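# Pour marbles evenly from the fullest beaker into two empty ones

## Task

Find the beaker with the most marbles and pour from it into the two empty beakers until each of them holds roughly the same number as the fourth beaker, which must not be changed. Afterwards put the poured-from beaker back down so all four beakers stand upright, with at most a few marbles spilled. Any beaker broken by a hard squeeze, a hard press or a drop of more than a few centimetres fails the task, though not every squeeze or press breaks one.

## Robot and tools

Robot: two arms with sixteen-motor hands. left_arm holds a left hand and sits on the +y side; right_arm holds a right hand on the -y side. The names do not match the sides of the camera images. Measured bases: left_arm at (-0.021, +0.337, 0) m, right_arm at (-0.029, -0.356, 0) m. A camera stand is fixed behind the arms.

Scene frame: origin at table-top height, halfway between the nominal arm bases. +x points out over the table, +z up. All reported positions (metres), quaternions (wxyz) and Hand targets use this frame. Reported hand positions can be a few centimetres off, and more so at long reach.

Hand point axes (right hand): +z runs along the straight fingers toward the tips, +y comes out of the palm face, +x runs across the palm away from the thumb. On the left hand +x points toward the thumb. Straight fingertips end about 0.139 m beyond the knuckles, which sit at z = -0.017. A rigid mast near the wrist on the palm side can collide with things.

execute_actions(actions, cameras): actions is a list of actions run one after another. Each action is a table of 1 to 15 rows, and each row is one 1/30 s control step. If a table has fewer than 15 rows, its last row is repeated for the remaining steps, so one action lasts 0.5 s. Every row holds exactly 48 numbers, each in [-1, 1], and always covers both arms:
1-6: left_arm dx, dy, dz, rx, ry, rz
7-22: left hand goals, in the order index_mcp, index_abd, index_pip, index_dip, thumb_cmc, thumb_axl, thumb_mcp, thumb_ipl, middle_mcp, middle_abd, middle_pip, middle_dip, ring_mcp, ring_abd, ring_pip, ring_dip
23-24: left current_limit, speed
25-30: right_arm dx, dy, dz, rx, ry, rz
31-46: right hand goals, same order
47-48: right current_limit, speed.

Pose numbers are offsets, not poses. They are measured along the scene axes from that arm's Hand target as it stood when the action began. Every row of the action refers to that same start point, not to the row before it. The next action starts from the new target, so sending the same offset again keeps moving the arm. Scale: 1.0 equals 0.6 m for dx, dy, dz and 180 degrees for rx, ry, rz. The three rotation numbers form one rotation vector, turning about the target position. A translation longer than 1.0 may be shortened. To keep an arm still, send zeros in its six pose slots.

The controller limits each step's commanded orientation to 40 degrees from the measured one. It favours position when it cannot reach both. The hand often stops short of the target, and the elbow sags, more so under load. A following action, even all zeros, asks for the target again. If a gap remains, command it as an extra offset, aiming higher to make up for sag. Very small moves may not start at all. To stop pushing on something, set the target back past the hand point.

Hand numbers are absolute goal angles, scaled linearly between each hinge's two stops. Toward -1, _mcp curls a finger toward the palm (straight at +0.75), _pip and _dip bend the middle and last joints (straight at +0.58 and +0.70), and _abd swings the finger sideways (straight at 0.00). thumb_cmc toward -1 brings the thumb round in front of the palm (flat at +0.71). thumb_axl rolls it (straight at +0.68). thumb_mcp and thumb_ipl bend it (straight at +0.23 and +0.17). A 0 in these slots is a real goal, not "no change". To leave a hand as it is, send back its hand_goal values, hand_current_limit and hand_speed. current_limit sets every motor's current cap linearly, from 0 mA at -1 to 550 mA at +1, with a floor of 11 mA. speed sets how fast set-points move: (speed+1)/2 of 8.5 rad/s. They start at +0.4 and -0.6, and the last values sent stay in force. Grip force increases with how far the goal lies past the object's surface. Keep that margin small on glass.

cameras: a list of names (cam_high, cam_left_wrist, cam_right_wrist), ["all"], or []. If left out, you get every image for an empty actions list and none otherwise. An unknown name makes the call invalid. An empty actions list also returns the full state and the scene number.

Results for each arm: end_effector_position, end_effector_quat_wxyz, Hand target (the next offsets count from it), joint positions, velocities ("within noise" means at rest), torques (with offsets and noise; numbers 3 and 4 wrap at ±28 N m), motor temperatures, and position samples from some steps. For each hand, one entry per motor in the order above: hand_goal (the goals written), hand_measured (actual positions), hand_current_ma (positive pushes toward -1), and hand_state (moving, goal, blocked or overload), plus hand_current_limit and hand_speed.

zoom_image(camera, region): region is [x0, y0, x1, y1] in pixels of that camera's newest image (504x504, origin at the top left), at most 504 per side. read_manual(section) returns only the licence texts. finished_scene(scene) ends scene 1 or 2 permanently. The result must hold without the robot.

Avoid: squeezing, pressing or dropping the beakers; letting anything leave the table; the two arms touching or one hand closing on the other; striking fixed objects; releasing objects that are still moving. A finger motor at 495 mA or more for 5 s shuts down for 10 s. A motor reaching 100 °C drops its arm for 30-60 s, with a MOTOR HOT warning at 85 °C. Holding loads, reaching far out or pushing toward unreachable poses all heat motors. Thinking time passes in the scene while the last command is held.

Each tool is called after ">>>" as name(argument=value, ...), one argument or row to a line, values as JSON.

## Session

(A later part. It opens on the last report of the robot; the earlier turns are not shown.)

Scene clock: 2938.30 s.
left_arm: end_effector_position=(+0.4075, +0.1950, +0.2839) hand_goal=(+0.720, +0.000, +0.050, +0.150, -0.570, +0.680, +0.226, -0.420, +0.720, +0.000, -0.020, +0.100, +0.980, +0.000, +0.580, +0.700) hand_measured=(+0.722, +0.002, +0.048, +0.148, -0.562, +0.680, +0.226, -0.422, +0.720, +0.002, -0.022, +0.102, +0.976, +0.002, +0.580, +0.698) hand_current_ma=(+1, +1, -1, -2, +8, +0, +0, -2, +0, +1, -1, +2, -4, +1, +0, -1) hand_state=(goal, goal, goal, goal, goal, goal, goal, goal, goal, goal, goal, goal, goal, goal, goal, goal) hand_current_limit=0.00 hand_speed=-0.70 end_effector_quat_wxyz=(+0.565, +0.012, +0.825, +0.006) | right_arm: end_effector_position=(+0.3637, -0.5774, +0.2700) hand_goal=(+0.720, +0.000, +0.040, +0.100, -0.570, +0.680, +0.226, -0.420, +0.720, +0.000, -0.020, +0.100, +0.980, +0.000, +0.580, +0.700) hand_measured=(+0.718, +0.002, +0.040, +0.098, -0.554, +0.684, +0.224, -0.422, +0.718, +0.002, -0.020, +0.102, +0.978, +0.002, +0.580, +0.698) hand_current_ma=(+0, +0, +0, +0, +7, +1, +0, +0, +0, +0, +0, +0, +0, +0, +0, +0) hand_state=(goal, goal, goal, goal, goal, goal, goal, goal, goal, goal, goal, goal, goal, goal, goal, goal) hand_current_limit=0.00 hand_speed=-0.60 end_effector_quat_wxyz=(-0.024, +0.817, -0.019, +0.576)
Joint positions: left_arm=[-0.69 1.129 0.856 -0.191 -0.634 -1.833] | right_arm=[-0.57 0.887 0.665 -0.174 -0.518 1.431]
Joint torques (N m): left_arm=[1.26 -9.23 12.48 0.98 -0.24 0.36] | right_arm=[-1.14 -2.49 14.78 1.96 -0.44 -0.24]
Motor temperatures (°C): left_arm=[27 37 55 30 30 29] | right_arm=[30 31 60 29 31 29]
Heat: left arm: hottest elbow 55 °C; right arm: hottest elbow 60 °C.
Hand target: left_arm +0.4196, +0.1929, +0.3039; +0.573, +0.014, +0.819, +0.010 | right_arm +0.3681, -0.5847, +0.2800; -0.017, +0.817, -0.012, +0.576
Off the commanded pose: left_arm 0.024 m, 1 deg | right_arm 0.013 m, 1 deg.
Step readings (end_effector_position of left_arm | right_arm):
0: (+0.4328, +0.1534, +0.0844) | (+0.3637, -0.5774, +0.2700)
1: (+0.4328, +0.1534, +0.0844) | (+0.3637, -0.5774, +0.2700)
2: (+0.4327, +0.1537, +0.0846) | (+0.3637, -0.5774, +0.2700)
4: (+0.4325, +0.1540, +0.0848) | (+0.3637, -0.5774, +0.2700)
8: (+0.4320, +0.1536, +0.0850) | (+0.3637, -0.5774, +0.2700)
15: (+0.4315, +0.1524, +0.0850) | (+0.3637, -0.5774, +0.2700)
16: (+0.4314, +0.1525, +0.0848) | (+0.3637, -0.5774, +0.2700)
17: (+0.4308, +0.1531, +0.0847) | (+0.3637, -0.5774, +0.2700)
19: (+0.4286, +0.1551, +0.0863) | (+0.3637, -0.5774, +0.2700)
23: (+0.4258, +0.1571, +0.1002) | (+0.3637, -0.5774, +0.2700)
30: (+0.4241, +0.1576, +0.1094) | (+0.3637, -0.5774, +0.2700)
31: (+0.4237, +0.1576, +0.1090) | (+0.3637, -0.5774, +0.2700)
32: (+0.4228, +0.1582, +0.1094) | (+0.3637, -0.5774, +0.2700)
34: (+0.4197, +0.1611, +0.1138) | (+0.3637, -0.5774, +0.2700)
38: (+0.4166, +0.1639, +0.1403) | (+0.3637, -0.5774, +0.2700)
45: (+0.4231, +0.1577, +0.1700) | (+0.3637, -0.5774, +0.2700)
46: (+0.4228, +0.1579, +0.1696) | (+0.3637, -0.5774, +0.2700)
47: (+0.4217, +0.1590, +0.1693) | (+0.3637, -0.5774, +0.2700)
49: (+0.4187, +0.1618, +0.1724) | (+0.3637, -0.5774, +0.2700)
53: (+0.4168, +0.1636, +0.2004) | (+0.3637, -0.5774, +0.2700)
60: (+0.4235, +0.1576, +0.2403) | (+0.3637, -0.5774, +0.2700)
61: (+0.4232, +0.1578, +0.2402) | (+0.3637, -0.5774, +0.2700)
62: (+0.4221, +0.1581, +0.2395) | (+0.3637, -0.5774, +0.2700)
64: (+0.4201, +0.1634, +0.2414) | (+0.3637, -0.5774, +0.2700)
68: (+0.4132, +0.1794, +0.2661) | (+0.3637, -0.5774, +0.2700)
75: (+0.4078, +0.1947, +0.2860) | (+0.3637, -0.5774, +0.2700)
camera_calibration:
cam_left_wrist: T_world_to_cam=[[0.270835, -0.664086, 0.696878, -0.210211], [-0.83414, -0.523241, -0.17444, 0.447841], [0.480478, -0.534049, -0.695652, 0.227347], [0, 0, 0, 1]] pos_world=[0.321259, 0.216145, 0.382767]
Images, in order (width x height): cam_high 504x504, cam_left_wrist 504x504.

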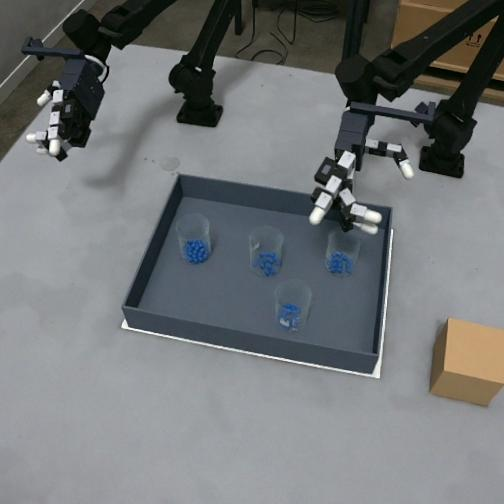

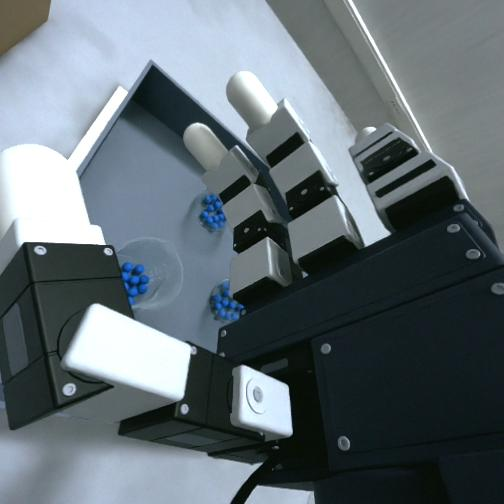

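>>> execute_actions(
  actions=[
    [[-0.03,0.1,0.02,0,0,0,0.72,0,0.05,0.15,-0.571,0.68,0.225,-0.42,0.72,0,-0.02,0.1,0.98,0,0.58,0.7,0,-0.7,0,0,0,0,0,0,0.72,0,0.04,0.1,-0.571,0.68,0.225,-0.42,0.72,0,-0.02,0.1,0.98,0,0.58,0.7,0,-0.6]],
    [[-0.03,0.1,0,0,0,0,0.72,0,0.05,0.15,-0.571,0.68,0.225,-0.42,0.72,0,-0.02,0.1,0.98,0,0.58,0.7,0,-0.7,0,0,0,0,0,0,0.72,0,0.04,0.1,-0.571,0.68,0.225,-0.42,0.72,0,-0.02,0.1,0.98,0,0.58,0.7,0,-0.6]],
  ],
  cameras=["cam_high"],
)

>>> zoom_image(
  camera="cam_high",
  region=[110, 160, 410, 400],
)

Scene clock: 2947.97 s.
left_arm: end_effector_position=(+0.3848, +0.3068, +0.3203) hand_goal=(+0.720, +0.000, +0.050, +0.150, -0.570, +0.680, +0.226, -0.420, +0.720, +0.000, -0.020, +0.100, +0.980, +0.000, +0.580, +0.700) hand_measured=(+0.720, +0.002, +0.048, +0.148, -0.562, +0.680, +0.226, -0.422, +0.720, +0.002, -0.022, +0.102, +0.980, +0.002, +0.580, +0.698) hand_current_ma=(+0, +1, -1, -2, +8, +0, +0, -2, +0, +1, +0, +2, +0, +1, +0, -1) hand_state=(goal, goal, goal, goal, goal, goal, goal, goal, goal, goal, goal, goal, goal, goal, goal, goal) hand_current_limit=0.00 hand_speed=-0.70 end_effector_quat_wxyz=(+0.580, +0.005, +0.815, -0.004) | right_arm: end_effector_position=(+0.3637, -0.5774, +0.2700) hand_goal=(+0.720, +0.000, +0.040, +0.100, -0.570, +0.680, +0.226, -0.420, +0.720, +0.000, -0.020, +0.100, +0.980, +0.000, +0.580, +0.700) hand_measured=(+0.718, +0.002, +0.040, +0.098, -0.554, +0.684, +0.224, -0.422, +0.718, +0.002, -0.020, +0.102, +0.978, +0.002, +0.580, +0.698) hand_current_ma=(+0, +0, +0, +0, +7, +1, +0, +0, +0, +0, +0, +0, +0, +0, +0, +0) hand_state=(goal, goal, goal, goal, goal, goal, goal, goal, goal, goal, goal, goal, goal, goal, goal, goal) hand_current_limit=0.00 hand_speed=-0.60 end_effector_quat_wxyz=(-0.024, +0.817, -0.019, +0.576)
Joint positions: left_arm=[-0.426 0.85 0.759 -0.272 -0.391 -1.715] | right_arm=[-0.57 0.887 0.665 -0.174 -0.518 1.431]
Joint torques (N m): left_arm=[1.2 -6.42 8.87 1.17 -0.1 0.36] | right_arm=[-1.08 -2.43 14.79 1.94 -0.4 -0.24]
Motor temperatures (°C): left_arm=[27 36 56 30 30 29] | right_arm=[30 31 60 29 31 29]
Heat: left arm: hottest elbow 56 °C; right arm: hottest elbow 60 °C.
Hand target: left_arm +0.3836, +0.3128, +0.3160; +0.573, +0.015, +0.819, +0.010 | right_arm +0.3681, -0.5847, +0.2800; -0.017, +0.817, -0.012, +0.576
Off the commanded pose: left_arm 0.007 m, 2 deg | right_arm 0.013 m, 1 deg.
Step readings (end_effector_position of left_arm | right_arm):
0: (+0.4075, +0.1950, +0.2839) | (+0.3637, -0.5774, +0.2700)
1: (+0.4077, +0.1951, +0.2838) | (+0.3637, -0.5774, +0.2700)
2: (+0.4089, +0.1961, +0.2835) | (+0.3637, -0.5774, +0.2700)
4: (+0.4097, +0.2004, +0.2863) | (+0.3637, -0.5774, +0.2700)
8: (+0.4059, +0.2302, +0.3069) | (+0.3637, -0.5774, +0.2700)
15: (+0.4012, +0.2481, +0.3272) | (+0.3637, -0.5774, +0.2700)
16: (+0.4013, +0.2479, +0.3260) | (+0.3637, -0.5774, +0.2700)
17: (+0.4017, +0.2491, +0.3237) | (+0.3637, -0.5774, +0.2700)
19: (+0.3993, +0.2555, +0.3156) | (+0.3637, -0.5774, +0.2700)
23: (+0.3880, +0.2904, +0.3085) | (+0.3637, -0.5774, +0.2700)
30: (+0.3844, +0.3073, +0.3201) | (+0.3637, -0.5774, +0.2700)
Images, in order (width x height): cam_high 504x504.

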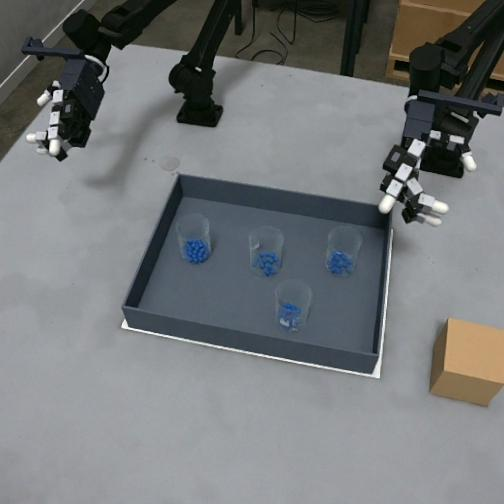

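Scaled by 1.680 from the camera's 504x504 image, which has a finer 720x720 frame.

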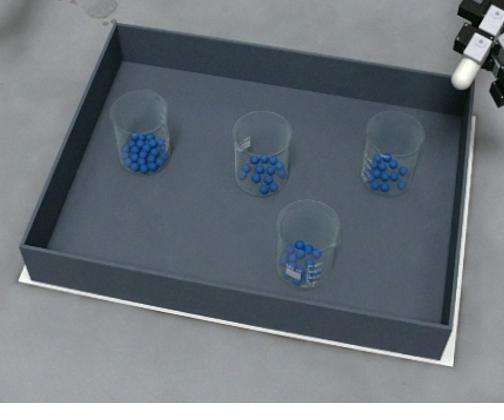

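>>> finished_scene(
  scene=1,
)

The scene is finished: the task was done.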